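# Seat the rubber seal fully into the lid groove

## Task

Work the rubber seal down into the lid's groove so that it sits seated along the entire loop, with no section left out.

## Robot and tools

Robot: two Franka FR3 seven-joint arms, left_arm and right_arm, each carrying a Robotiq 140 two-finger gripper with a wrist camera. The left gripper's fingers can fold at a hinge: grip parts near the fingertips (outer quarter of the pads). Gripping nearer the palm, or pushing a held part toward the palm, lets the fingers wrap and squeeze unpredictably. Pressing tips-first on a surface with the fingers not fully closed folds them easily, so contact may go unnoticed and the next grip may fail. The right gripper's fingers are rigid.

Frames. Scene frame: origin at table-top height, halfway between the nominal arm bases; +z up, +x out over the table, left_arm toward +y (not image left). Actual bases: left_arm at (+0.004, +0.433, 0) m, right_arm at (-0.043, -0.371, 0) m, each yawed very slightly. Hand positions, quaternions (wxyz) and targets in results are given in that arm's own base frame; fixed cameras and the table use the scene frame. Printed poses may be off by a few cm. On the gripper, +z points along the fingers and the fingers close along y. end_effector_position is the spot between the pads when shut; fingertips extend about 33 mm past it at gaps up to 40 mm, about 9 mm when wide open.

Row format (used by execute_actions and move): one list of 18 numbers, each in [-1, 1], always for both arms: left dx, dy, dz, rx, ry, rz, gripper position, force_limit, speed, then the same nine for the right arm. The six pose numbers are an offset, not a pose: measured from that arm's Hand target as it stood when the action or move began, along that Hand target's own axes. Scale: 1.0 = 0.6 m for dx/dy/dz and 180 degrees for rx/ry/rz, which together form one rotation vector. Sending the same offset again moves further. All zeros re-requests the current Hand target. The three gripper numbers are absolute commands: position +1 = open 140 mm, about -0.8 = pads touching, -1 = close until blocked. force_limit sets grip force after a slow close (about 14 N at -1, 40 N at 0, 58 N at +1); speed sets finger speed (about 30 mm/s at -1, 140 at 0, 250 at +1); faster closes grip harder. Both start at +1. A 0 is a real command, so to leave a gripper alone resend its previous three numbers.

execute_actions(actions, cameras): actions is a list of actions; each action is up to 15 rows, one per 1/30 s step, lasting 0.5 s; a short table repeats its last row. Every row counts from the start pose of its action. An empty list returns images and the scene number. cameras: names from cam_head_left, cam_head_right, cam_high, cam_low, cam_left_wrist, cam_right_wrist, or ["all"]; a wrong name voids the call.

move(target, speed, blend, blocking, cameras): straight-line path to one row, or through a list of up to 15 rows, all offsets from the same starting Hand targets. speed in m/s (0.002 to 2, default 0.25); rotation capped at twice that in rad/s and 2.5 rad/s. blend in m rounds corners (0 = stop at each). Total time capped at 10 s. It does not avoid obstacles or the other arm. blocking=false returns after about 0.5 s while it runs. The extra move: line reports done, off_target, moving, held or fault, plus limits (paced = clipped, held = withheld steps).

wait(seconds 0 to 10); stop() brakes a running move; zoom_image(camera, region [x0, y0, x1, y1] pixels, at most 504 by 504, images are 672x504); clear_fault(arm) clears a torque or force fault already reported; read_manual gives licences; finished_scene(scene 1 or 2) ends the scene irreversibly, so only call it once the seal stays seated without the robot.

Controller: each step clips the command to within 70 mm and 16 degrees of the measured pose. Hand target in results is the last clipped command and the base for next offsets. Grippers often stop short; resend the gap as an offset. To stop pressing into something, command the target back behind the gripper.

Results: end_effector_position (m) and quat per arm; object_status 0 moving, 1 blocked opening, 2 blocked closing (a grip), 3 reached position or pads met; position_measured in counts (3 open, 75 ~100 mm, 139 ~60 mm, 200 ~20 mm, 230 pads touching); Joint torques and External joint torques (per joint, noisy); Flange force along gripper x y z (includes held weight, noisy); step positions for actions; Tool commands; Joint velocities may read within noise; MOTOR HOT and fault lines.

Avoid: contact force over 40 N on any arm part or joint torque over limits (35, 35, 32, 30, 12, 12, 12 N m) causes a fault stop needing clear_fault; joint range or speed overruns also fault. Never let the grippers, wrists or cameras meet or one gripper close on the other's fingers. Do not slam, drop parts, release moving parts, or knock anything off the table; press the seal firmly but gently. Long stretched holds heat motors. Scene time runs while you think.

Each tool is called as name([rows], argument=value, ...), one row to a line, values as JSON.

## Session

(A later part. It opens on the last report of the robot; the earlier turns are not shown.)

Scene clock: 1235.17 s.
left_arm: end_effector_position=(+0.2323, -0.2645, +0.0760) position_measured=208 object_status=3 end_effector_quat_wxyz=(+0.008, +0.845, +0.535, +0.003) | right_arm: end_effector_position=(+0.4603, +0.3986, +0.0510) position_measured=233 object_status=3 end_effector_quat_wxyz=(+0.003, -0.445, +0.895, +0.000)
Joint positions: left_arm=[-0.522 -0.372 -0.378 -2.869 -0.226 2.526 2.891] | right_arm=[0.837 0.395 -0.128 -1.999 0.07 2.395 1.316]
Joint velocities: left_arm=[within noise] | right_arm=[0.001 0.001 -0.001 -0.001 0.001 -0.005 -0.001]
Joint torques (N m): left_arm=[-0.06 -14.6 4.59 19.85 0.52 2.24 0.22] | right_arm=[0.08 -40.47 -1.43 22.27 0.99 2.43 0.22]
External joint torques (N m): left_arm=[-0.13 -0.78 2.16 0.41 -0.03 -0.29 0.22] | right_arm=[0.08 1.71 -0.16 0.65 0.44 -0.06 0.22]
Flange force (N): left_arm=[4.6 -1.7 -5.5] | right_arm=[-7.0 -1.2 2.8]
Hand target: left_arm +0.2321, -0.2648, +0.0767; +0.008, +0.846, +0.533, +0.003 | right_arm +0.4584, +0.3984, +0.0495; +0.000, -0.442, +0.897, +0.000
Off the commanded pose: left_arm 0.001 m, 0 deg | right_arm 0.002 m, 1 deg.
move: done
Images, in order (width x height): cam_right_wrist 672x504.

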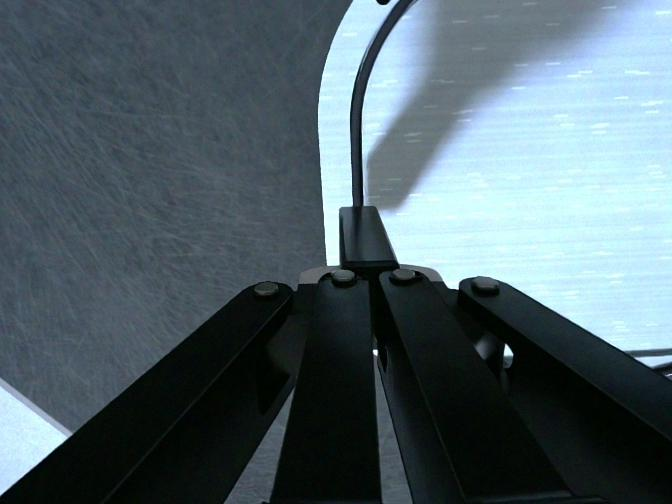

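move([
  [0,0,0,0,0,0,-0.62,-1,-1, 0.083,0,0,0,0,0,-1,-1,0],
  [0,0,0,0,0,0,-0.62,-1,-1, 0.083,0,0.015,0,0,0,-1,-1,0],
], speed=[0.06,0.04], cameras=["cam_right_wrist"])

zoom_image(camera="cam_right_wrist", region=[310, 60, 490, 270])

Scene clock: 1248.00 s.
left_arm: end_effector_position=(+0.2323, -0.2645, +0.0760) position_measured=208 object_status=3 end_effector_quat_wxyz=(+0.008, +0.845, +0.535, +0.003) | right_arm: end_effector_position=(+0.4279, +0.3588, +0.0419) position_measured=233 object_status=3 end_effector_quat_wxyz=(-0.001, -0.439, +0.898, -0.001)
Joint positions: left_arm=[-0.522 -0.372 -0.378 -2.869 -0.226 2.526 2.891] | right_arm=[0.835 0.293 -0.137 -2.187 0.063 2.475 1.316]
Joint velocities: left_arm=[within noise] | right_arm=[0.001 0.001 0.001 0 0 0.004 0]
Joint torques (N m): left_arm=[-0.09 -14.66 4.63 19.83 0.52 2.25 0.23] | right_arm=[-1.02 -36.6 -0.72 20.91 0.76 2.74 -0.1]
External joint torques (N m): left_arm=[-0.11 -0.79 2.23 0.25 -0.03 -0.3 0.23] | right_arm=[-1.06 1.61 0.26 0.22 0.27 0.24 -0.1]
Flange force (N): left_arm=[5.0 -2.1 -5.6] | right_arm=[-4.3 -2.5 4.1]
Hand target: left_arm +0.2321, -0.2648, +0.0767; +0.008, +0.846, +0.533, +0.003 | right_arm +0.4280, +0.3590, +0.0405; +0.000, -0.442, +0.897, +0.000
Off the commanded pose: left_arm 0.001 m, 0 deg | right_arm 0.001 m, 0 deg.
move: done
Images, in order (width x height): cam_right_wrist 672x504.

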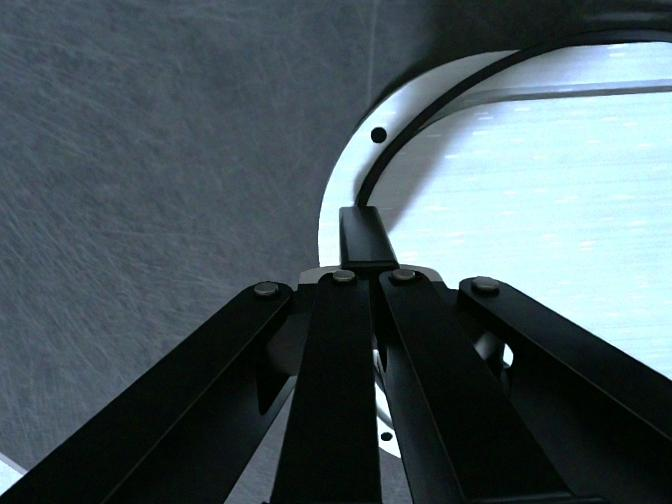

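Scaled by 2.400 from the camera's 672x504 image, which has a finer 960x720 frame.

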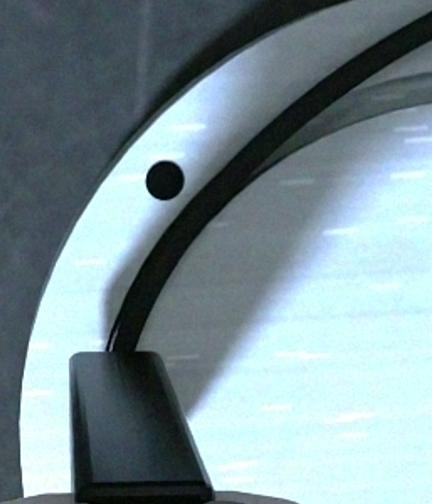

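move(target=[0,0,0,0,0,0,-0.62,-1,-1, 0,0,0.012,0,0,0,-1,-1,0], speed=0.03)

move(target=[0,0,0,0,0,0,-0.62,-1,-1, 0,0,0.005,0,0,0,-1,-1,0], speed=0.02)

move(target=[0,0,0,0,0,0,-0.62,-1,-1, 0,0,0.005,0,0,0,-1,-1,0], speed=0.02)

move(target=[0,0,0,0,0,0,-0.62,-1,-1, 0,0,0.005,0,0,0,-1,-1,0], speed=0.02)

Scene clock: 1267.60 s.
left_arm: end_effector_position=(+0.2323, -0.2645, +0.0760) position_measured=208 object_status=3 end_effector_quat_wxyz=(+0.008, +0.845, +0.535, +0.003) | right_arm: end_effector_position=(+0.4282, +0.3589, +0.0349) position_measured=233 object_status=3 end_effector_quat_wxyz=(-0.001, -0.439, +0.898, -0.001)
Joint positions: left_arm=[-0.522 -0.372 -0.378 -2.869 -0.226 2.526 2.891] | right_arm=[0.831 0.307 -0.132 -2.188 0.064 2.49 1.316]
Joint velocities: left_arm=[within noise] | right_arm=[-0.002 0.001 0.002 0 0 0.004 -0.001]
Joint torques (N m): left_arm=[-0.08 -14.64 4.61 19.8 0.53 2.24 0.23] | right_arm=[-1.14 -36.7 -0.63 20.55 0.88 2.74 -0.18]
External joint torques (N m): left_arm=[-0.08 -0.79 2.24 0.26 -0.03 -0.3 0.22] | right_arm=[-1.13 1.58 0.39 0.21 0.4 0.28 -0.18]
Flange force (N): left_arm=[5.0 -2.1 -5.6] | right_arm=[-4.1 -2.7 4.3]
Hand target: left_arm +0.2321, -0.2648, +0.0767; +0.008, +0.846, +0.533, +0.003 | right_arm +0.4280, +0.3590, +0.0333; +0.000, -0.442, +0.897, +0.000
Off the commanded pose: left_arm 0.001 m, 0 deg | right_arm 0.002 m, 0 deg.
move: done

Scene clock: 1268.30 s.
left_arm: end_effector_position=(+0.2323, -0.2645, +0.0760) position_measured=208 object_status=3 end_effector_quat_wxyz=(+0.008, +0.845, +0.535, +0.003) | right_arm: end_effector_position=(+0.4283, +0.3591, +0.0331) position_measured=233 object_status=3 end_effector_quat_wxyz=(+0.000, -0.439, +0.898, +0.000)
Joint positions: left_arm=[-0.522 -0.372 -0.378 -2.869 -0.226 2.526 2.891] | right_arm=[0.827 0.311 -0.129 -2.188 0.064 2.495 1.316]
Joint velocities: left_arm=[within noise] | right_arm=[-0.004 0 0.005 0 0 -0.001 0.001]
Joint torques (N m): left_arm=[-0.05 -14.65 4.61 19.86 0.52 2.25 0.2] | right_arm=[-0.31 -35.53 -0.71 20.24 0.81 3.17 -0.16]
External joint torques (N m): left_arm=[-0.05 -0.79 2.24 0.31 -0.03 -0.3 0.2] | right_arm=[-0.21 2.63 0.36 0.06 0.32 0.72 -0.16]
Flange force (N): left_arm=[4.9 -1.9 -5.5] | right_arm=[-5.4 -1.7 7.2]
Hand target: left_arm +0.2321, -0.2648, +0.0767; +0.008, +0.846, +0.533, +0.003 | right_arm +0.4280, +0.3590, +0.0303; +0.000, -0.442, +0.897, +0.000
Off the commanded pose: left_arm 0.001 m, 0 deg | right_arm 0.003 m, 0 deg.
move: done

Scene clock: 1269.00 s.
left_arm: end_effector_position=(+0.2323, -0.2645, +0.0760) position_measured=208 object_status=3 end_effector_quat_wxyz=(+0.008, +0.845, +0.535, +0.003) | right_arm: end_effector_position=(+0.4296, +0.3601, +0.0329) position_measured=233 object_status=3 end_effector_quat_wxyz=(+0.002, -0.439, +0.899, +0.000)
Joint positions: left_arm=[-0.522 -0.372 -0.378 -2.869 -0.226 2.526 2.891] | right_arm=[0.824 0.312 -0.125 -2.188 0.064 2.501 1.316]
Joint velocities: left_arm=[within noise] | right_arm=[-0.005 0 0.003 0 0 0.005 0]
Joint torques (N m): left_arm=[-0.09 -14.67 4.62 19.83 0.53 2.25 0.2] | right_arm=[-0.56 -32.76 -0.98 19.06 0.8 3.12 -0.13]
External joint torques (N m): left_arm=[-0.11 -0.8 2.22 0.24 -0.03 -0.3 0.2] | right_arm=[-0.58 5.54 -0.04 -1.18 0.32 0.64 -0.12]
Flange force (N): left_arm=[4.9 -2.2 -5.6] | right_arm=[-7.5 -2.8 13.2]
Hand target: left_arm +0.2321, -0.2648, +0.0767; +0.008, +0.846, +0.533, +0.003 | right_arm +0.4280, +0.3590, +0.0273; +0.000, -0.442, +0.897, +0.000
Off the commanded pose: left_arm 0.001 m, 0 deg | right_arm 0.006 m, 0 deg.
move: off_target (right_arm)

Scene clock: 1269.70 s.
left_arm: end_effector_position=(+0.2323, -0.2645, +0.0760) position_measured=208 object_status=3 end_effector_quat_wxyz=(+0.008, +0.845, +0.535, +0.003) | right_arm: end_effector_position=(+0.4313, +0.3613, +0.0327) position_measured=233 object_status=3 end_effector_quat_wxyz=(+0.005, -0.439, +0.899, +0.001)
Joint positions: left_arm=[-0.522 -0.372 -0.378 -2.869 -0.226 2.526 2.891] | right_arm=[0.82 0.314 -0.122 -2.187 0.064 2.508 1.315]
Joint velocities: left_arm=[within noise] | right_arm=[-0.004 0.001 0.004 0 0 0.004 -0.001]
Joint torques (N m): left_arm=[-0.07 -14.65 4.59 19.86 0.53 2.24 0.21] | right_arm=[-0.32 -30.31 0.38 18.12 0.79 3 -0.16]
External joint torques (N m): left_arm=[-0.08 -0.8 2.2 0.3 -0.03 -0.31 0.21] | right_arm=[-0.24 8.12 1.4 -2.19 0.31 0.49 -0.16]
Flange force (N): left_arm=[4.9 -2.0 -5.6] | right_arm=[-10.1 -2.4 18.6]
Hand target: left_arm +0.2321, -0.2648, +0.0767; +0.008, +0.846, +0.533, +0.003 | right_arm +0.4280, +0.3590, +0.0243; +0.000, -0.442, +0.897, +0.000
Off the commanded pose: left_arm 0.001 m, 0 deg | right_arm 0.009 m, 1 deg.
move: off_target (right_arm)

move([
  [0,0,0,0,0,0,-0.62,-1,-1, 0,0,-0.027,0,0,0,-1,-1,0],
  [0,0,0,0,0,0,-0.62,-1,-1, 0.04,0.013,-0.027,0,0,0,-1,-1,0],
  [0,0,0,0,0,0,-0.62,-1,-1, 0.04,0.013,-0.022,0,0,0,-1,-1,0],
], speed=[0.04,0.06,0.03], cameras=["cam_right_wrist"])

zoom_image(camera="cam_right_wrist", region=[310, 60, 490, 270])

Scene clock: 1283.50 s.
left_arm: end_effector_position=(+0.2323, -0.2645, +0.0760) position_measured=208 object_status=3 end_effector_quat_wxyz=(+0.008, +0.845, +0.535, +0.003) | right_arm: end_effector_position=(+0.4072, +0.3451, +0.0392) position_measured=233 object_status=3 end_effector_quat_wxyz=(-0.001, -0.444, +0.896, +0.000)
Joint positions: left_arm=[-0.522 -0.372 -0.378 -2.869 -0.226 2.526 2.891] | right_arm=[0.828 0.239 -0.124 -2.279 0.052 2.514 1.316]
Joint velocities: left_arm=[within noise] | right_arm=[0.001 0 0.001 0.001 0 0.003 0.002]
Joint torques (N m): left_arm=[-0.1 -14.66 4.6 19.83 0.53 2.26 0.2] | right_arm=[0.17 -34.2 -1.2 20.08 0.56 2.7 0.17]
External joint torques (N m): left_arm=[-0.1 -0.8 2.23 0.29 -0.03 -0.29 0.2] | right_arm=[0.03 1.61 -0.63 0.04 0.09 0.22 0.17]
Flange force (N): left_arm=[4.9 -2.0 -5.6] | right_arm=[-3.5 -0.8 3.8]
Hand target: left_arm +0.2321, -0.2648, +0.0767; +0.008, +0.846, +0.533, +0.003 | right_arm +0.4072, +0.3447, +0.0375; +0.000, -0.442, +0.897, +0.000
Off the commanded pose: left_arm 0.001 m, 0 deg | right_arm 0.002 m, 0 deg.
move: done
Images, in order (width x height): cam_right_wrist 672x504.

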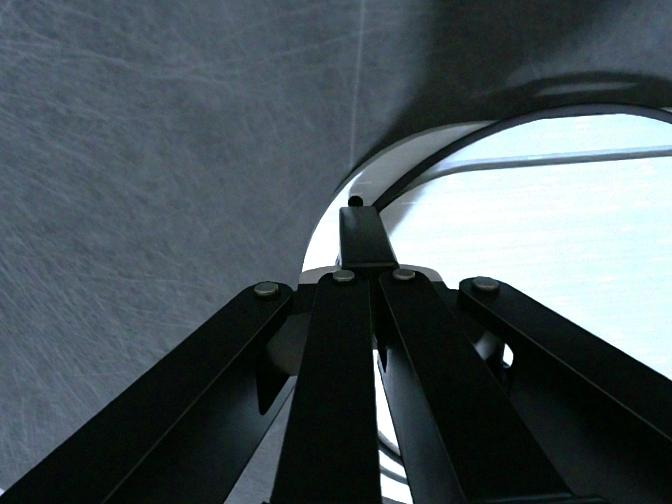

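Scaled by 2.400 from the camera's 672x504 image, which has a finer 960x720 frame.

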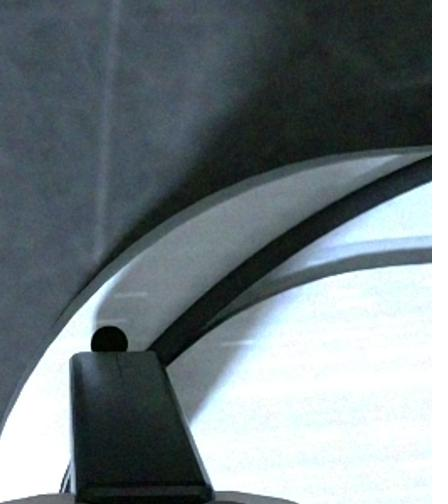

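move(target=[0,0,0,0,0,0,-0.62,-1,-1, 0,0,0.008,0,0,0,-1,-1,0], speed=0.03)

move(target=[0,0,0,0,0,0,-0.62,-1,-1, 0,0,0.005,0,0,0,-1,-1,0], speed=0.02)

move(target=[0,0,0,0,0,0,-0.62,-1,-1, 0,0,0.006,0,0,0,-1,-1,0], speed=0.02)

Scene clock: 1291.67 s.
left_arm: end_effector_position=(+0.2323, -0.2645, +0.0760) position_measured=208 object_status=3 end_effector_quat_wxyz=(+0.008, +0.845, +0.535, +0.003) | right_arm: end_effector_position=(+0.4076, +0.3447, +0.0345) position_measured=233 object_status=3 end_effector_quat_wxyz=(+0.000, -0.444, +0.896, +0.000)
Joint positions: left_arm=[-0.522 -0.372 -0.378 -2.869 -0.226 2.526 2.891] | right_arm=[0.828 0.249 -0.124 -2.28 0.052 2.525 1.316]
Joint velocities: left_arm=[within noise] | right_arm=[0 0 -0.002 -0.003 0.001 0.004 0.001]
Joint torques (N m): left_arm=[-0.04 -14.62 4.63 19.81 0.52 2.24 0.22] | right_arm=[-0.25 -34.29 -0.84 19.94 0.8 2.69 0.08]
External joint torques (N m): left_arm=[0.01 -0.76 2.31 0.25 -0.04 -0.3 0.22] | right_arm=[-0.24 1.65 -0.11 0.12 0.34 0.23 0.08]
Flange force (N): left_arm=[5.2 -1.8 -5.5] | right_arm=[-4.0 -1.2 4.2]
Hand target: left_arm +0.2321, -0.2648, +0.0767; +0.008, +0.846, +0.533, +0.003 | right_arm +0.4072, +0.3447, +0.0327; +0.000, -0.442, +0.897, +0.000
Off the commanded pose: left_arm 0.001 m, 0 deg | right_arm 0.002 m, 0 deg.
move: done

Scene clock: 1292.37 s.
left_arm: end_effector_position=(+0.2323, -0.2645, +0.0760) position_measured=208 object_status=3 end_effector_quat_wxyz=(+0.008, +0.845, +0.535, +0.003) | right_arm: end_effector_position=(+0.4081, +0.3453, +0.0335) position_measured=233 object_status=3 end_effector_quat_wxyz=(+0.001, -0.444, +0.896, +0.000)
Joint positions: left_arm=[-0.522 -0.372 -0.378 -2.869 -0.226 2.526 2.891] | right_arm=[0.828 0.252 -0.124 -2.28 0.053 2.53 1.316]
Joint velocities: left_arm=[within noise] | right_arm=[0.001 0.001 0 -0.001 0.001 0.004 -0.001]
Joint torques (N m): left_arm=[-0.1 -14.64 4.62 19.82 0.53 2.25 0.22] | right_arm=[-0.32 -32.31 -0.94 19.47 0.8 3.12 0.04]
External joint torques (N m): left_arm=[-0.15 -0.75 2.2 0.22 -0.03 -0.31 0.22] | right_arm=[-0.36 3.74 -0.22 -0.35 0.35 0.65 0.04]
Flange force (N): left_arm=[4.9 -2.1 -5.4] | right_arm=[-6.5 -2.1 9.8]
Hand target: left_arm +0.2321, -0.2648, +0.0767; +0.008, +0.846, +0.533, +0.003 | right_arm +0.4072, +0.3447, +0.0297; +0.000, -0.442, +0.897, +0.000
Off the commanded pose: left_arm 0.001 m, 0 deg | right_arm 0.004 m, 0 deg.
move: off_target (right_arm)

Scene clock: 1293.10 s.
left_arm: end_effector_position=(+0.2323, -0.2645, +0.0760) position_measured=208 object_status=3 end_effector_quat_wxyz=(+0.008, +0.845, +0.535, +0.003) | right_arm: end_effector_position=(+0.4098, +0.3467, +0.0333) position_measured=233 object_status=3 end_effector_quat_wxyz=(+0.004, -0.443, +0.896, +0.001)
Joint positions: left_arm=[-0.522 -0.372 -0.378 -2.869 -0.226 2.526 2.891] | right_arm=[0.828 0.254 -0.124 -2.279 0.055 2.538 1.316]
Joint velocities: left_arm=[within noise] | right_arm=[-0.001 0.001 0 0.001 0 0.004 -0.001]
Joint torques (N m): left_arm=[-0.11 -14.62 4.62 19.81 0.53 2.25 0.21] | right_arm=[-0.28 -29.11 -0.37 18.04 0.95 2.96 0.05]
External joint torques (N m): left_arm=[-0.16 -0.66 2.19 0.15 -0.03 -0.32 0.2] | right_arm=[-0.17 7.07 0.49 -1.84 0.49 0.46 0.05]
Flange force (N): left_arm=[4.8 -2.1 -5.1] | right_arm=[-9.1 -2.1 17.0]
Hand target: left_arm +0.2321, -0.2648, +0.0767; +0.008, +0.846, +0.533, +0.003 | right_arm +0.4072, +0.3447, +0.0261; +0.000, -0.442, +0.897, +0.000
Off the commanded pose: left_arm 0.001 m, 0 deg | right_arm 0.008 m, 1 deg.
move: off_target (right_arm)

move([
  [0,0,-0.2,0,0,-0.05,-1,-1,0, 0,0,-0.03,0,0,0,-1,-1,0],
  [0.27,-0.15,-0.372,0,0,-0.28,-1,-1,0, 0,0,-0.15,0,0,0,-1,-1,0],
], speed=[0.1,0.12], blend=[0.03,0], cameras=["cam_high","cam_right_wrist"])

Scene clock: 1326.80 s.
left_arm: end_effector_position=(+0.2188, -0.0782, +0.2972) position_measured=233 object_status=3 end_effector_quat_wxyz=(+0.009, +0.542, +0.841, -0.001) | right_arm: end_effector_position=(+0.4072, +0.3454, +0.1151) position_measured=233 object_status=3 end_effector_quat_wxyz=(+0.000, -0.445, +0.896, +0.001)
Joint positions: left_arm=[-0.087 -1.134 -0.16 -2.72 -0.153 1.607 2.563] | right_arm=[0.838 0.094 -0.136 -2.243 0.02 2.337 1.338]
Joint velocities: left_arm=[0.002 -0.001 0.001 0.002 -0.001 -0.005 -0.002] | right_arm=[0 0 0 0 0.001 -0.003 0.002]
Joint torques (N m): left_arm=[0.85 2.79 3.84 24.42 0.88 2.22 -0.24] | right_arm=[-0.28 -32.63 -0.5 22.72 0.31 2.34 0.23]
External joint torques (N m): left_arm=[0.85 -1.4 1.42 0.49 -0.01 -0.3 -0.24] | right_arm=[-0.33 0.62 -0.23 0.47 -0.27 -0.14 0.23]
Flange force (N): left_arm=[6.0 -2.6 -1.9] | right_arm=[-3.2 -0.8 0.2]
Hand target: left_arm +0.2180, -0.0777, +0.2980; +0.008, +0.539, +0.842, +0.000 | right_arm +0.4072, +0.3447, +0.1161; +0.000, -0.442, +0.897, +0.000
Off the commanded pose: left_arm 0.001 m, 0 deg | right_arm 0.001 m, 0 deg.
move: done
Images, in order (width x height): cam_high 672x504, cam_right_wrist 672x504.

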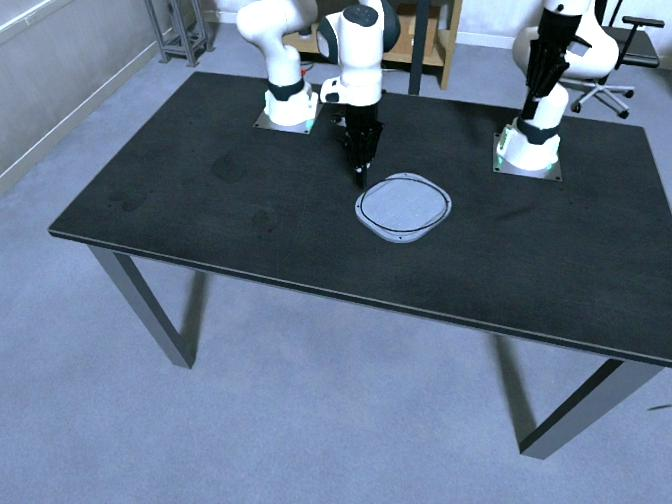

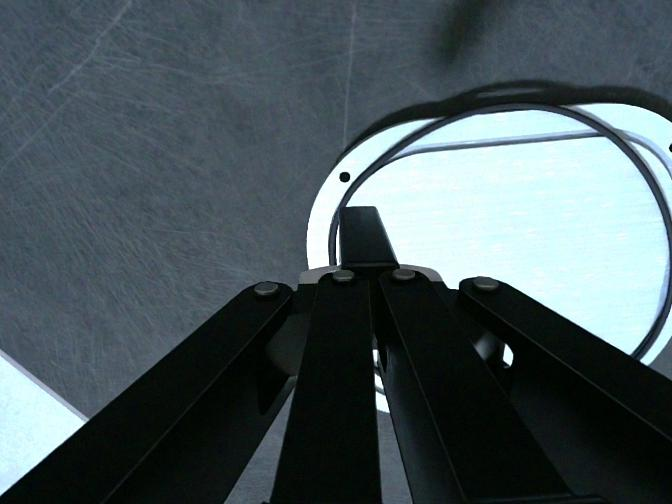

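move(target=[0,0,0,0,0,0,-1,-1,0, 0.0547,0.1743,-0.073,0,0,-0.495,-1,-1,0], speed=0.15, cameras=["cam_right_wrist","cam_head_right"])

Scene clock: 1342.93 s.
left_arm: end_effector_position=(+0.2186, -0.0778, +0.2971) position_measured=233 object_status=3 end_effector_quat_wxyz=(+0.008, +0.541, +0.841, +0.000) | right_arm: end_effector_position=(+0.3058, +0.3837, +0.1601) position_measured=233 object_status=3 end_effector_quat_wxyz=(-0.001, +0.943, -0.333, +0.001)
Joint positions: left_arm=[-0.085 -1.134 -0.161 -2.72 -0.153 1.606 2.563] | right_arm=[0.954 -0.098 -0.055 -2.349 -0.009 2.254 0.014]
Joint velocities: left_arm=[within noise] | right_arm=[-0.001 0.001 0 0.001 0.001 0 -0.004]
Joint torques (N m): left_arm=[0.79 2.82 4.03 24.38 0.88 2.19 -0.18] | right_arm=[0.06 -27.17 -0.24 23.13 1.03 2.49 -0.05]
External joint torques (N m): left_arm=[0.82 -1.43 1.62 0.47 -0.01 -0.32 -0.18] | right_arm=[0.06 0.36 -0.32 0 0.44 -0.1 -0.05]
Flange force (N): left_arm=[6.6 -2.5 -1.9] | right_arm=[0.3 -1.2 0.3]
Hand target: left_arm +0.2180, -0.0777, +0.2980; +0.008, +0.539, +0.842, +0.000 | right_arm +0.3043, +0.3825, +0.1600; +0.000, +0.944, -0.329, +0.000
Off the commanded pose: left_arm 0.001 m, 0 deg | right_arm 0.002 m, 1 deg.
move: done
Images, in order (width x height): cam_head_right 672x504, cam_right_wrist 672x504.

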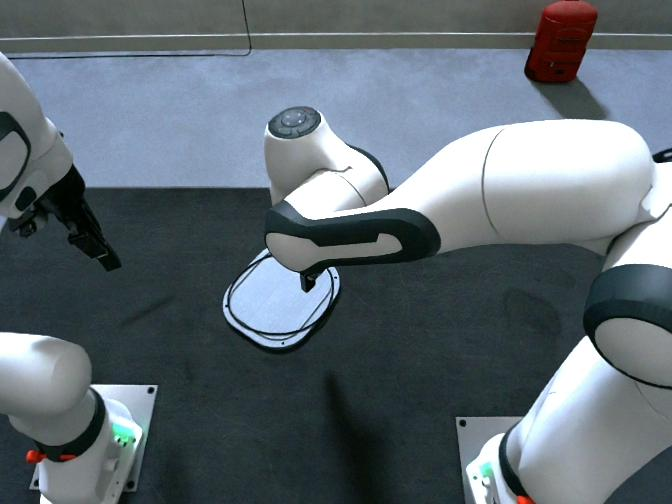

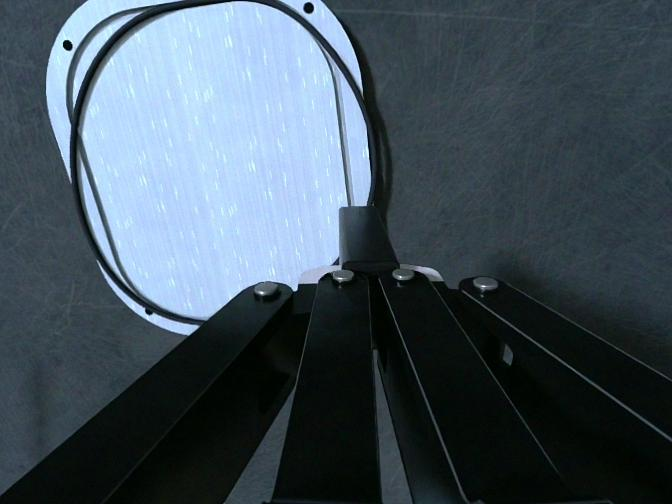

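zoom_image(camera="cam_right_wrist", region=[230, 0, 410, 210])

zoom_image(camera="cam_right_wrist", region=[40, 0, 250, 330])

Scaled by 2.400 from the camera's 672x504 image, which has a finer 960x720 frame.

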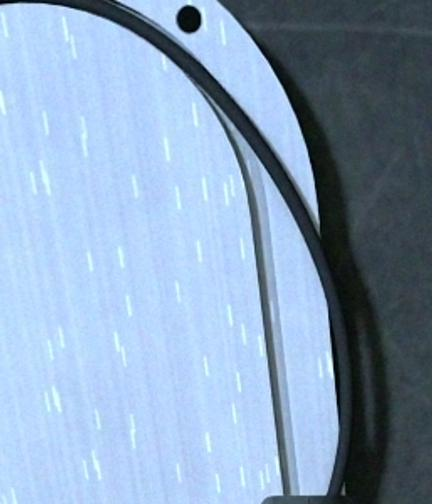

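Scaled by 1.527 from the camera's 672x504 image, which has a finer 960x720 frame.

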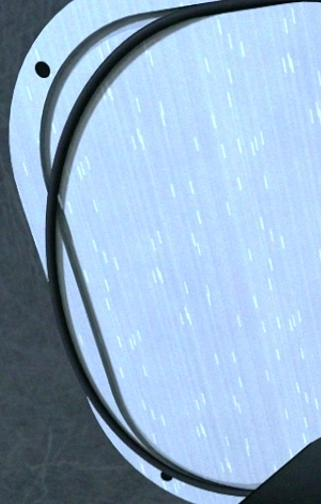

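move([
  [0,0,0,0,0,0,-1,-1,0, 0.1403,-0.0133,0,0,0,-0.158,-1,-1,0],
  [0,0,0,0,0,0,-1,-1,0, 0.1403,-0.0133,0.1333,0,0,-0.158,-0.325,-1,0],
], speed=[0.12,0.06], cameras=["cam_right_wrist"])

zoom_image(camera="cam_right_wrist", region=[270, 60, 470, 300])

Scene clock: 1396.97 s.
left_arm: end_effector_position=(+0.2186, -0.0778, +0.2971) position_measured=233 object_status=3 end_effector_quat_wxyz=(+0.008, +0.541, +0.841, +0.000) | right_arm: end_effector_position=(+0.3750, +0.3363, +0.0812) position_measured=170 object_status=0 end_effector_quat_wxyz=(+0.001, +0.996, -0.090, +0.000)
Joint positions: left_arm=[-0.085 -1.134 -0.161 -2.72 -0.153 1.606 2.563] | right_arm=[0.94 0.079 -0.208 -2.368 0.024 2.444 -0.676]
Joint torques (N m): left_arm=[0.77 2.78 4 24.44 0.89 2.19 -0.16] | right_arm=[-0.74 -29.78 -0.35 21.51 0.94 2.92 -0.14]
External joint torques (N m): left_arm=[0.76 -1.38 1.55 0.47 -0.02 -0.33 -0.16] | right_arm=[-0.77 1.48 0.03 0.38 0.43 0.27 -0.14]
Flange force (N): left_arm=[6.4 -2.4 -1.9] | right_arm=[4.3 -3.6 3.9]
Hand target: left_arm +0.2180, -0.0777, +0.2980; +0.008, +0.539, +0.842, +0.000 | right_arm +0.3752, +0.3364, +0.0800; +0.000, +0.996, -0.087, +0.000
Off the commanded pose: left_arm 0.001 m, 0 deg | right_arm 0.001 m, 0 deg.
move: done
Images, in order (width x height): cam_right_wrist 672x504.

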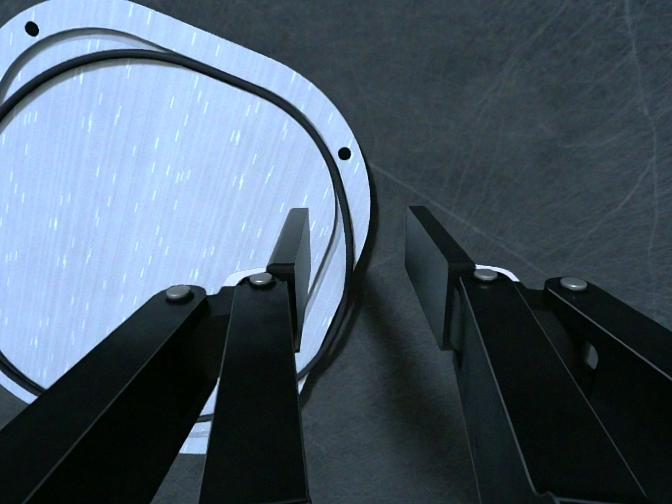

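Scaled by 2.100 from the camera's 672x504 image, which has a finer 960x720 frame.

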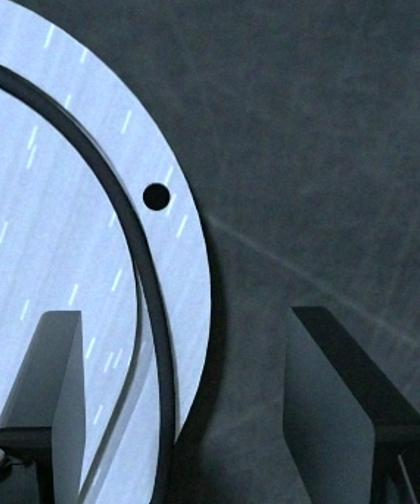

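move(target=[0,0,0,0,0,0,-1,-1,0, 0.01,-0.0035,0.06,0,0,0,-0.325,-1,0], speed=0.05, cameras=["cam_right_wrist"])

zoom_image(camera="cam_right_wrist", region=[270, 60, 470, 300])

Scene clock: 1411.50 s.
left_arm: end_effector_position=(+0.2186, -0.0778, +0.2971) position_measured=233 object_status=3 end_effector_quat_wxyz=(+0.008, +0.541, +0.841, +0.000) | right_arm: end_effector_position=(+0.3803, +0.3362, +0.0443) position_measured=170 object_status=3 end_effector_quat_wxyz=(+0.002, +0.996, -0.091, -0.001)
Joint positions: left_arm=[-0.085 -1.134 -0.161 -2.72 -0.153 1.606 2.563] | right_arm=[0.929 0.17 -0.202 -2.366 0.057 2.527 -0.704]
Joint velocities: left_arm=[within noise] | right_arm=[-0.001 -0.001 -0.001 0 0.001 0.003 -0.005]
Joint torques (N m): left_arm=[0.78 2.82 4 24.42 0.87 2.18 -0.17] | right_arm=[-1 -31.66 -0.53 20.69 0.87 2.89 -0.27]
External joint torques (N m): left_arm=[0.78 -1.31 1.54 0.46 -0.03 -0.33 -0.17] | right_arm=[-0.92 1.54 0.44 0.72 0.41 0.25 -0.27]
Flange force (N): left_arm=[6.2 -2.3 -1.9] | right_arm=[5.3 -4.3 4.7]
Hand target: left_arm +0.2180, -0.0777, +0.2980; +0.008, +0.539, +0.842, +0.000 | right_arm +0.3814, +0.3374, +0.0440; +0.000, +0.996, -0.087, +0.000
Off the commanded pose: left_arm 0.001 m, 0 deg | right_arm 0.002 m, 0 deg.
move: done
Images, in order (width x height): cam_right_wrist 672x504.

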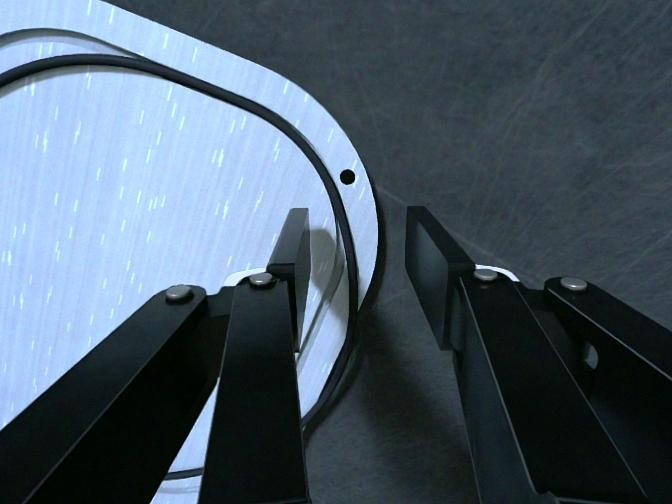

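Scaled by 2.100 from the camera's 672x504 image, which has a finer 960x720 frame.

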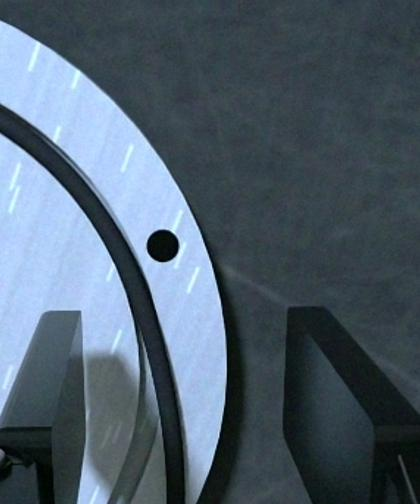

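move([
  [0,0,0,0,0,0,-1,-1,0, 0,-0.0062,0,0,0,0,-0.325,-1,0],
  [0,0,0,0,0,0,-1,-1,0, 0,-0.0062,0.0162,0,0,0,-0.325,-1,0],
], speed=[0.03,0.03], cameras=["cam_right_wrist"])

zoom_image(camera="cam_right_wrist", region=[270, 100, 450, 300])

Scene clock: 1421.77 s.
left_arm: end_effector_position=(+0.2186, -0.0778, +0.2971) position_measured=233 object_status=3 end_effector_quat_wxyz=(+0.008, +0.541, +0.841, +0.000) | right_arm: end_effector_position=(+0.3818, +0.3406, +0.0353) position_measured=170 object_status=3 end_effector_quat_wxyz=(+0.001, +0.996, -0.090, +0.000)
Joint positions: left_arm=[-0.085 -1.134 -0.161 -2.72 -0.153 1.606 2.563] | right_arm=[0.927 0.199 -0.194 -2.356 0.066 2.547 -0.708]
Joint velocities: left_arm=[within noise] | right_arm=[-0.001 0 0 0 0 0.003 0]
Joint torques (N m): left_arm=[0.77 2.83 4.04 24.4 0.9 2.19 -0.17] | right_arm=[-1.02 -32.36 -0.54 20.12 0.9 3.03 -0.15]
External joint torques (N m): left_arm=[0.76 -1.26 1.61 0.35 -0.01 -0.34 -0.17] | right_arm=[-1.01 1.53 0.47 0.43 0.45 0.39 -0.15]
Flange force (N): left_arm=[6.3 -2.2 -1.7] | right_arm=[4.4 -3.3 5.2]
Hand target: left_arm +0.2180, -0.0777, +0.2980; +0.008, +0.539, +0.842, +0.000 | right_arm +0.3821, +0.3410, +0.0343; +0.000, +0.996, -0.087, +0.000
Off the commanded pose: left_arm 0.001 m, 0 deg | right_arm 0.001 m, 0 deg.
move: done
Images, in order (width x height): cam_right_wrist 672x504.

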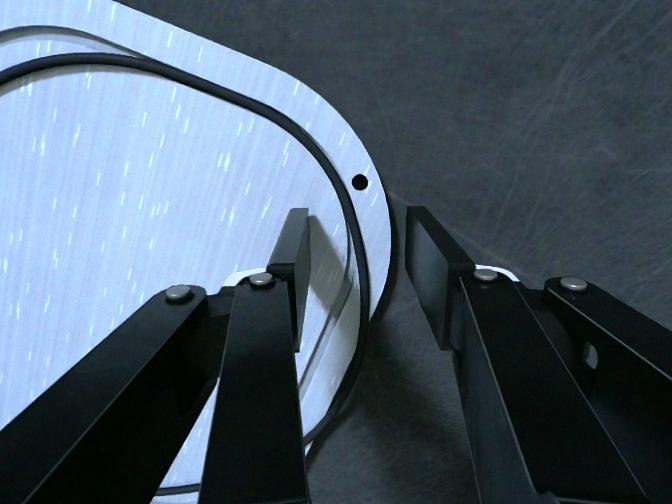

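Scaled by 2.520 from the camera's 672x504 image, which has a finer 960x720 frame.

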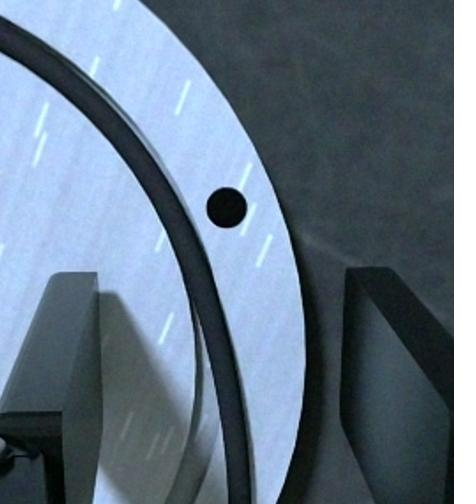

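move(target=[0,0,0,0,0,0,-1,-1,0, 0,0,0,0,0,0,-1,-1,-1], speed=0.03, cameras=["cam_right_wrist"])

zoom_image(camera="cam_right_wrist", region=[270, 100, 450, 300])

Scene clock: 1433.73 s.
left_arm: end_effector_position=(+0.2186, -0.0778, +0.2971) position_measured=233 object_status=3 end_effector_quat_wxyz=(+0.008, +0.541, +0.841, +0.000) | right_arm: end_effector_position=(+0.3825, +0.3419, +0.0358) position_measured=226 object_status=0 end_effector_quat_wxyz=(+0.000, +0.996, -0.090, +0.001)
Joint positions: left_arm=[-0.085 -1.134 -0.161 -2.72 -0.153 1.606 2.563] | right_arm=[0.925 0.199 -0.191 -2.355 0.066 2.551 -0.708]
Joint torques (N m): left_arm=[0.77 2.79 4.04 24.43 0.88 2.19 -0.16] | right_arm=[-1.01 -32.13 -1.07 19.15 0.7 2.52 -0.16]
External joint torques (N m): left_arm=[0.77 -1.35 1.59 0.43 -0.02 -0.34 -0.16] | right_arm=[-0.97 1.81 -0.05 -0.61 0.25 -0.15 -0.16]
Flange force (N): left_arm=[6.4 -2.4 -1.8] | right_arm=[3.0 -1.1 4.4]
Hand target: left_arm +0.2180, -0.0777, +0.2980; +0.008, +0.539, +0.842, +0.000 | right_arm +0.3821, +0.3410, +0.0343; +0.000, +0.996, -0.087, +0.000
Off the commanded pose: left_arm 0.001 m, 0 deg | right_arm 0.002 m, 0 deg.
move: done
Images, in order (width x height): cam_right_wrist 672x504.

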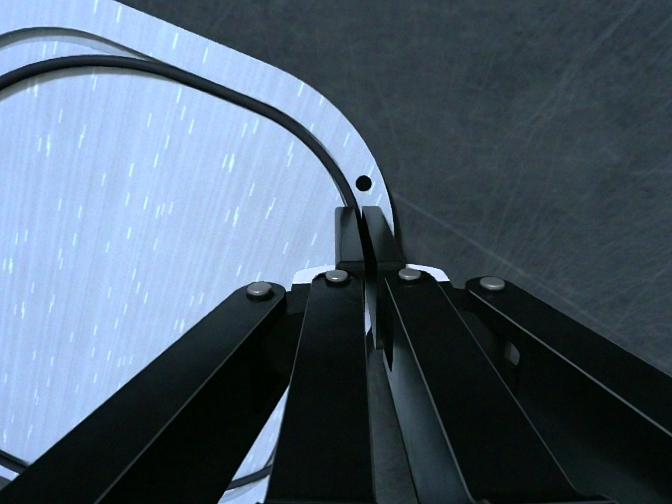

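Scaled by 2.520 from the camera's 672x504 image, which has a finer 960x720 frame.

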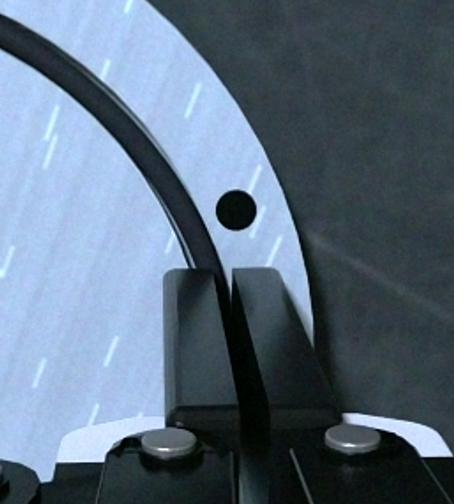

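move(target=[0,0,0,0,0,0,-1,-1,0, 0,-0.001,0.004,0,0,0,-1,-1,-1], speed=0.02)

move(target=[0,0,0,0,0,0,-1,-1,0, 0,0,0.004,0,0,0,-1,-1,-1], speed=0.02, cameras=["cam_right_wrist"])

zoom_image(camera="cam_right_wrist", region=[300, 120, 430, 270])

Scene clock: 1448.43 s.
left_arm: end_effector_position=(+0.2186, -0.0778, +0.2971) position_measured=233 object_status=3 end_effector_quat_wxyz=(+0.008, +0.541, +0.841, +0.000) | right_arm: end_effector_position=(+0.3821, +0.3426, +0.0337) position_measured=226 object_status=2 end_effector_quat_wxyz=(+0.000, +0.996, -0.090, +0.001)
Joint positions: left_arm=[-0.085 -1.134 -0.161 -2.72 -0.153 1.606 2.563] | right_arm=[0.924 0.204 -0.189 -2.355 0.068 2.555 -0.708]
Joint velocities: left_arm=[within noise] | right_arm=[-0.002 0.003 0.002 0.001 0 0.003 -0.002]
Joint torques (N m): left_arm=[0.79 2.82 4.04 24.44 0.89 2.18 -0.16] | right_arm=[-1.07 -32.09 -2.2 19.42 0.77 2.6 -0.17]
External joint torques (N m): left_arm=[0.81 -1.25 1.6 0.38 -0.01 -0.35 -0.16] | right_arm=[-1.15 1.99 -1.28 -0.23 0.33 -0.05 -0.17]
Flange force (N): left_arm=[6.3 -2.1 -1.8] | right_arm=[4.8 -1.6 4.7]
Hand target: left_arm +0.2180, -0.0777, +0.2980; +0.008, +0.539, +0.842, +0.000 | right_arm +0.3822, +0.3416, +0.0319; +0.000, +0.996, -0.087, +0.000
Off the commanded pose: left_arm 0.001 m, 0 deg | right_arm 0.002 m, 0 deg.
move: done

Scene clock: 1449.13 s.
left_arm: end_effector_position=(+0.2186, -0.0778, +0.2971) position_measured=233 object_status=3 end_effector_quat_wxyz=(+0.008, +0.541, +0.841, +0.000) | right_arm: end_effector_position=(+0.3822, +0.3427, +0.0334) position_measured=226 object_status=2 end_effector_quat_wxyz=(-0.001, +0.996, -0.090, +0.000)
Joint positions: left_arm=[-0.085 -1.134 -0.161 -2.72 -0.153 1.606 2.563] | right_arm=[0.922 0.204 -0.187 -2.355 0.069 2.556 -0.71]
Joint torques (N m): left_arm=[0.75 2.83 4.02 24.41 0.89 2.19 -0.18] | right_arm=[-1.71 -28.99 -0.49 19.13 0.86 3.34 -0.2]
External joint torques (N m): left_arm=[0.75 -1.36 1.57 0.47 -0.01 -0.33 -0.18] | right_arm=[-1.65 5.03 0.55 -0.46 0.42 0.69 -0.2]
Flange force (N): left_arm=[6.3 -2.4 -1.9] | right_arm=[8.1 -6.5 14.2]
Hand target: left_arm +0.2180, -0.0777, +0.2980; +0.008, +0.539, +0.842, +0.000 | right_arm +0.3822, +0.3416, +0.0295; +0.000, +0.996, -0.087, +0.000
Off the commanded pose: left_arm 0.001 m, 0 deg | right_arm 0.004 m, 0 deg.
move: off_target (right_arm)
Images, in order (width x height): cam_right_wrist 672x504.

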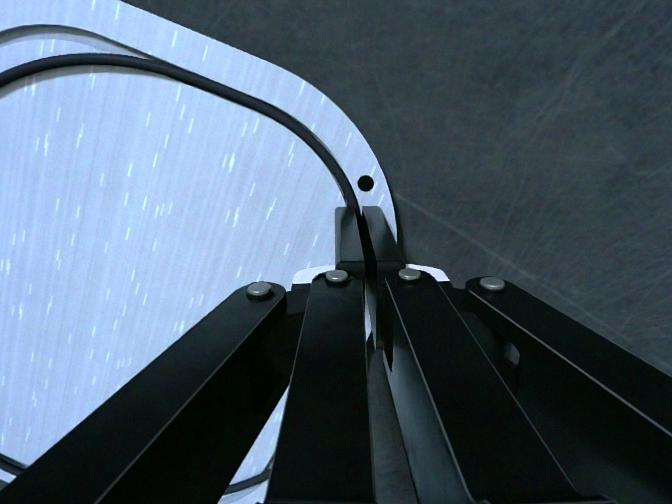

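Scaled by 3.360 from the camera's 672x504 image, which has a finer 960x720 frame.

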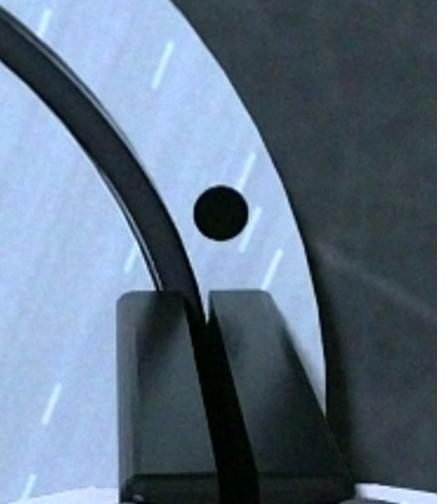

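move(target=[0,0,0,0,0,0,-1,-1,0, 0,0.0005,-0.003,0,0,0,-1,-1,-1], speed=0.02)

move(target=[0,0,0,0,0,0,-1,-1,0, 0,0,0,0,0,0,-0.66,-1,-1], speed=0.02, cameras=["cam_right_wrist"])

zoom_image(camera="cam_right_wrist", region=[280, 120, 440, 290])

Scene clock: 1459.03 s.
left_arm: end_effector_position=(+0.2186, -0.0778, +0.2971) position_measured=233 object_status=3 end_effector_quat_wxyz=(+0.008, +0.541, +0.841, +0.000) | right_arm: end_effector_position=(+0.3822, +0.3427, +0.0334) position_measured=226 object_status=2 end_effector_quat_wxyz=(-0.001, +0.996, -0.090, +0.000)
Joint positions: left_arm=[-0.085 -1.134 -0.161 -2.72 -0.153 1.606 2.563] | right_arm=[0.922 0.204 -0.187 -2.355 0.069 2.556 -0.71]
Joint torques (N m): left_arm=[0.79 2.81 4.04 24.38 0.88 2.2 -0.14] | right_arm=[-1.36 -30.16 -1.09 18.84 0.46 3.27 -0.08]
External joint torques (N m): left_arm=[0.8 -1.33 1.64 0.42 -0.02 -0.32 -0.14] | right_arm=[-1.4 3.85 -0.14 -0.73 0.03 0.62 -0.08]
Flange force (N): left_arm=[6.5 -2.2 -1.8] | right_arm=[5.4 -3.4 10.7]
Hand target: left_arm +0.2180, -0.0777, +0.2980; +0.008, +0.539, +0.842, +0.000 | right_arm +0.3821, +0.3413, +0.0313; +0.000, +0.996, -0.087, +0.000
Off the commanded pose: left_arm 0.001 m, 0 deg | right_arm 0.003 m, 0 deg.
move: done

Scene clock: 1459.53 s.
left_arm: end_effector_position=(+0.2186, -0.0778, +0.2971) position_measured=233 object_status=3 end_effector_quat_wxyz=(+0.008, +0.541, +0.841, +0.000) | right_arm: end_effector_position=(+0.3826, +0.3432, +0.0336) position_measured=213 object_status=0 end_effector_quat_wxyz=(-0.001, +0.996, -0.090, +0.001)
Joint positions: left_arm=[-0.085 -1.134 -0.161 -2.72 -0.153 1.606 2.563] | right_arm=[0.922 0.204 -0.187 -2.355 0.069 2.558 -0.71]
Joint torques (N m): left_arm=[0.79 2.8 4.01 24.41 0.88 2.2 -0.18] | right_arm=[-1.38 -31.65 -1.22 18.8 0.4 2.46 -0.07]
External joint torques (N m): left_arm=[0.78 -1.34 1.55 0.45 -0.02 -0.32 -0.18] | right_arm=[-1.4 2.41 -0.26 -0.87 -0.04 -0.21 -0.07]
Flange force (N): left_arm=[6.3 -2.4 -1.8] | right_arm=[3.6 -1.1 5.4]
Hand target: left_arm +0.2180, -0.0777, +0.2980; +0.008, +0.539, +0.842, +0.000 | right_arm +0.3821, +0.3413, +0.0313; +0.000, +0.996, -0.087, +0.000
Off the commanded pose: left_arm 0.001 m, 0 deg | right_arm 0.003 m, 0 deg.
move: done
Images, in order (width x height): cam_right_wrist 672x504.

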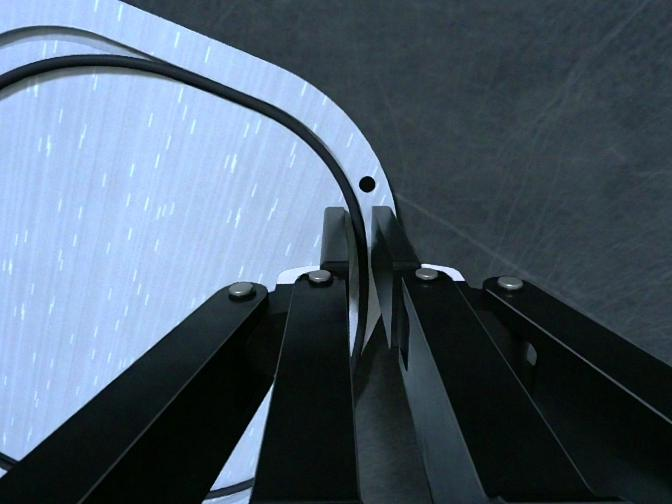

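Scaled by 2.965 from the camera's 672x504 image, which has a finer 960x720 frame.

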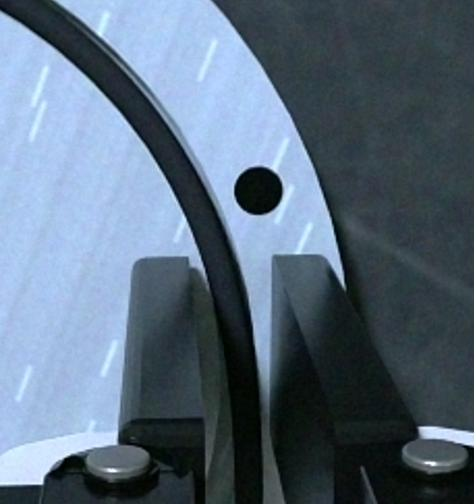

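move([
  [0,0,0,0,0,0,-1,-1,0, 0,0,-0.03,0,0,0,-0.66,-1,-1],
  [0,0,0,0,0,0,-1,-1,0, -0.035,0,-0.03,0,0,0,-0.66,-1,-1],
], speed=[0.03,0.05], cameras=["cam_right_wrist"])

zoom_image(camera="cam_right_wrist", region=[290, 60, 430, 250])

Scene clock: 1467.90 s.
left_arm: end_effector_position=(+0.2186, -0.0778, +0.2971) position_measured=233 object_status=3 end_effector_quat_wxyz=(+0.008, +0.541, +0.841, +0.000) | right_arm: end_effector_position=(+0.3607, +0.3446, +0.0485) position_measured=213 object_status=3 end_effector_quat_wxyz=(+0.001, +0.996, -0.084, -0.002)
Joint positions: left_arm=[-0.085 -1.134 -0.161 -2.72 -0.153 1.606 2.563] | right_arm=[0.952 0.139 -0.187 -2.394 0.047 2.525 -0.675]
Joint velocities: left_arm=[within noise] | right_arm=[0 -0.001 0.001 -0.002 0 0 0.007]
Joint torques (N m): left_arm=[0.8 2.81 4.03 24.41 0.89 2.2 -0.16] | right_arm=[0.12 -31.9 -1.11 19.98 0.18 2.9 0.32]
External joint torques (N m): left_arm=[0.79 -1.35 1.57 0.41 -0.01 -0.33 -0.16] | right_arm=[0.22 0.38 -0.35 -0.02 -0.28 0.25 0.32]
Flange force (N): left_arm=[6.4 -2.4 -1.8] | right_arm=[-0.5 -0.6 1.0]
Hand target: left_arm +0.2180, -0.0777, +0.2980; +0.008, +0.539, +0.842, +0.000 | right_arm +0.3615, +0.3450, +0.0493; +0.000, +0.996, -0.087, +0.000
Off the commanded pose: left_arm 0.001 m, 0 deg | right_arm 0.001 m, 1 deg.
move: done
Images, in order (width x height): cam_right_wrist 672x504.

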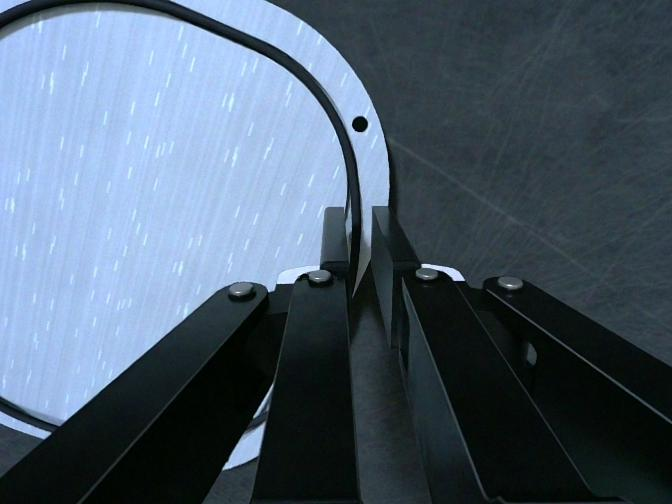

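Scaled by 2.653 from the camera's 672x504 image, which has a finer 960x720 frame.

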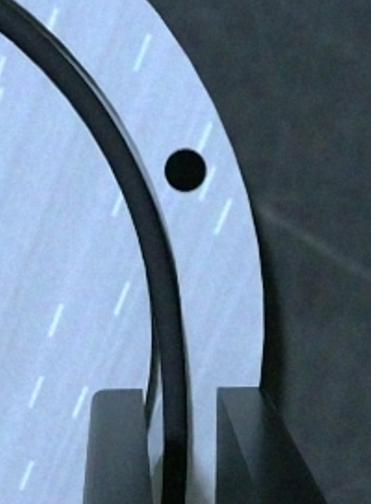

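move([
  [0,0,0,0,0,0,-1,-1,0, 0,0,0,0,0,0,-1,-1,0],
  [0,0,0,0,0,0,-1,-1,0, 0.025,-0.004,0,0,0,0,-1,-1,0],
  [0,0,0,0,0,0,-1,-1,0, 0.025,-0.004,0.0185,0,0,0,-1,-1,0],
], speed=[0.03,0.05,0.03], cameras=["cam_right_wrist"])

zoom_image(camera="cam_right_wrist", region=[290, 100, 430, 270])

Scene clock: 1483.23 s.
left_arm: end_effector_position=(+0.2186, -0.0778, +0.2971) position_measured=233 object_status=3 end_effector_quat_wxyz=(+0.008, +0.541, +0.841, +0.000) | right_arm: end_effector_position=(+0.3766, +0.3446, +0.0394) position_measured=233 object_status=3 end_effector_quat_wxyz=(+0.001, +0.996, -0.091, +0.000)
Joint positions: left_arm=[-0.085 -1.134 -0.161 -2.72 -0.153 1.606 2.563] | right_arm=[0.932 0.186 -0.187 -2.36 0.059 2.54 -0.689]
Joint velocities: left_arm=[within noise] | right_arm=[-0.001 0 -0.001 -0.001 0.001 0.004 -0.005]
Joint torques (N m): left_arm=[0.78 2.79 4.01 24.39 0.88 2.19 -0.16] | right_arm=[-0.96 -32.08 -0.37 20.19 0.88 2.87 -0.16]
External joint torques (N m): left_arm=[0.75 -1.35 1.56 0.42 -0.02 -0.34 -0.16] | right_arm=[-0.79 1.55 0.69 0.38 0.43 0.22 -0.16]
Flange force (N): left_arm=[6.4 -2.4 -1.8] | right_arm=[4.0 -3.7 4.7]
Hand target: left_arm +0.2180, -0.0777, +0.2980; +0.008, +0.539, +0.842, +0.000 | right_arm +0.3766, +0.3447, +0.0382; +0.000, +0.996, -0.087, +0.000
Off the commanded pose: left_arm 0.001 m, 0 deg | right_arm 0.001 m, 0 deg.
move: done
Images, in order (width x height): cam_right_wrist 672x504.

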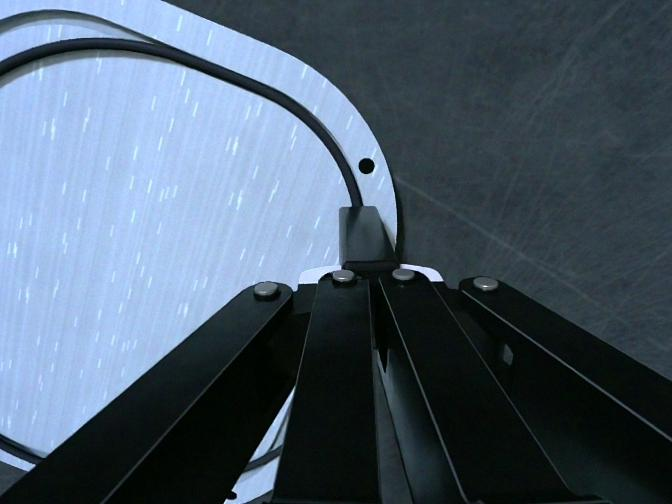

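Scaled by 2.965 from the camera's 672x504 image, which has a finer 960x720 frame.

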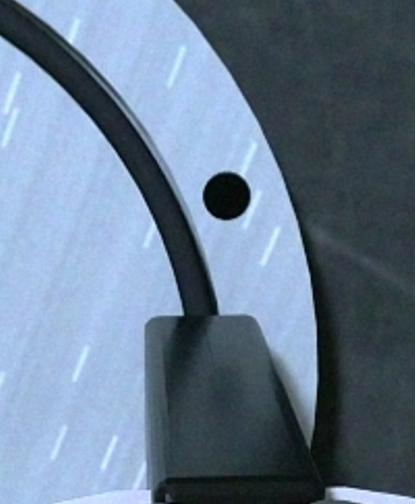

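move(target=[0,0,0,0,0,0,-1,-1,0, 0,0,0.0095,0,0,0,-1,-1,0], speed=0.03)

move(target=[0,0,0,0,0,0,-1,-1,0, 0,0,0.005,0,0,0,-1,-1,0], speed=0.02)

move(target=[0,0,0,0,0,0,-1,-1,0, 0,0,0.004,0,0,0,-1,-1,0], speed=0.02)

Scene clock: 1489.77 s.
left_arm: end_effector_position=(+0.2186, -0.0778, +0.2971) position_measured=233 object_status=3 end_effector_quat_wxyz=(+0.008, +0.541, +0.841, +0.000) | right_arm: end_effector_position=(+0.3779, +0.3469, +0.0359) position_measured=233 object_status=3 end_effector_quat_wxyz=(-0.002, +0.996, -0.090, +0.002)
Joint positions: left_arm=[-0.085 -1.134 -0.161 -2.72 -0.153 1.606 2.563] | right_arm=[0.93 0.196 -0.183 -2.36 0.064 2.557 -0.693]
Joint velocities: left_arm=[within noise] | right_arm=[-0.001 0.003 -0.001 0 0 0.004 -0.002]
Joint torques (N m): left_arm=[0.76 2.78 4.01 24.4 0.9 2.19 -0.14] | right_arm=[-1.6 -30.76 -0.81 18.57 0.78 2.5 -0.17]
External joint torques (N m): left_arm=[0.76 -1.29 1.56 0.4 -0.01 -0.33 -0.14] | right_arm=[-1.54 3.03 0.17 -1.11 0.33 -0.17 -0.17]
Flange force (N): left_arm=[6.3 -2.2 -1.8] | right_arm=[4.3 -1.8 7.4]
Hand target: left_arm +0.2180, -0.0777, +0.2980; +0.008, +0.539, +0.842, +0.000 | right_arm +0.3766, +0.3447, +0.0325; +0.000, +0.996, -0.087, +0.000
Off the commanded pose: left_arm 0.001 m, 0 deg | right_arm 0.004 m, 0 deg.
move: off_target (right_arm)

Scene clock: 1490.47 s.
left_arm: end_effector_position=(+0.2186, -0.0778, +0.2971) position_measured=233 object_status=3 end_effector_quat_wxyz=(+0.008, +0.541, +0.841, +0.000) | right_arm: end_effector_position=(+0.3781, +0.3474, +0.0340) position_measured=233 object_status=3 end_effector_quat_wxyz=(-0.003, +0.996, -0.090, +0.002)
Joint positions: left_arm=[-0.085 -1.134 -0.161 -2.72 -0.153 1.606 2.563] | right_arm=[0.927 0.2 -0.18 -2.36 0.066 2.563 -0.694]
Joint velocities: left_arm=[within noise] | right_arm=[-0.003 -0.002 0.003 -0.001 0.001 0.003 -0.002]
Joint torques (N m): left_arm=[0.77 2.81 4.02 24.43 0.88 2.18 -0.14] | right_arm=[-1.33 -29.26 -1.23 18.17 0.74 2.65 -0.1]
External joint torques (N m): left_arm=[0.79 -1.35 1.61 0.48 -0.02 -0.33 -0.14] | right_arm=[-1.38 4.73 -0.36 -1.44 0.31 -0.02 -0.1]
Flange force (N): left_arm=[6.5 -2.2 -2.0] | right_arm=[5.8 -3.7 11.5]
Hand target: left_arm +0.2180, -0.0777, +0.2980; +0.008, +0.539, +0.842, +0.000 | right_arm +0.3766, +0.3447, +0.0295; +0.000, +0.996, -0.087, +0.000
Off the commanded pose: left_arm 0.001 m, 0 deg | right_arm 0.005 m, 1 deg.
move: off_target (right_arm)

Scene clock: 1491.17 s.
left_arm: end_effector_position=(+0.2186, -0.0778, +0.2971) position_measured=233 object_status=3 end_effector_quat_wxyz=(+0.008, +0.541, +0.841, +0.000) | right_arm: end_effector_position=(+0.3783, +0.3478, +0.0338) position_measured=233 object_status=3 end_effector_quat_wxyz=(-0.003, +0.996, -0.090, +0.002)
Joint positions: left_arm=[-0.085 -1.134 -0.161 -2.72 -0.153 1.606 2.563] | right_arm=[0.925 0.201 -0.178 -2.36 0.067 2.565 -0.695]
Joint torques (N m): left_arm=[0.79 2.84 4 24.43 0.88 2.2 -0.13] | right_arm=[-1.29 -26.61 -0.77 17.89 0.78 3.32 -0.15]
External joint torques (N m): left_arm=[0.79 -1.32 1.58 0.45 -0.02 -0.32 -0.13] | right_arm=[-1.37 7.4 0.06 -1.73 0.35 0.65 -0.15]
Flange force (N): left_arm=[6.4 -2.2 -1.9] | right_arm=[8.4 -7.3 19.5]
Hand target: left_arm +0.2180, -0.0777, +0.2980; +0.008, +0.539, +0.842, +0.000 | right_arm +0.3766, +0.3447, +0.0271; +0.000, +0.996, -0.087, +0.000
Off the commanded pose: left_arm 0.001 m, 0 deg | right_arm 0.008 m, 1 deg.
move: off_target (right_arm)


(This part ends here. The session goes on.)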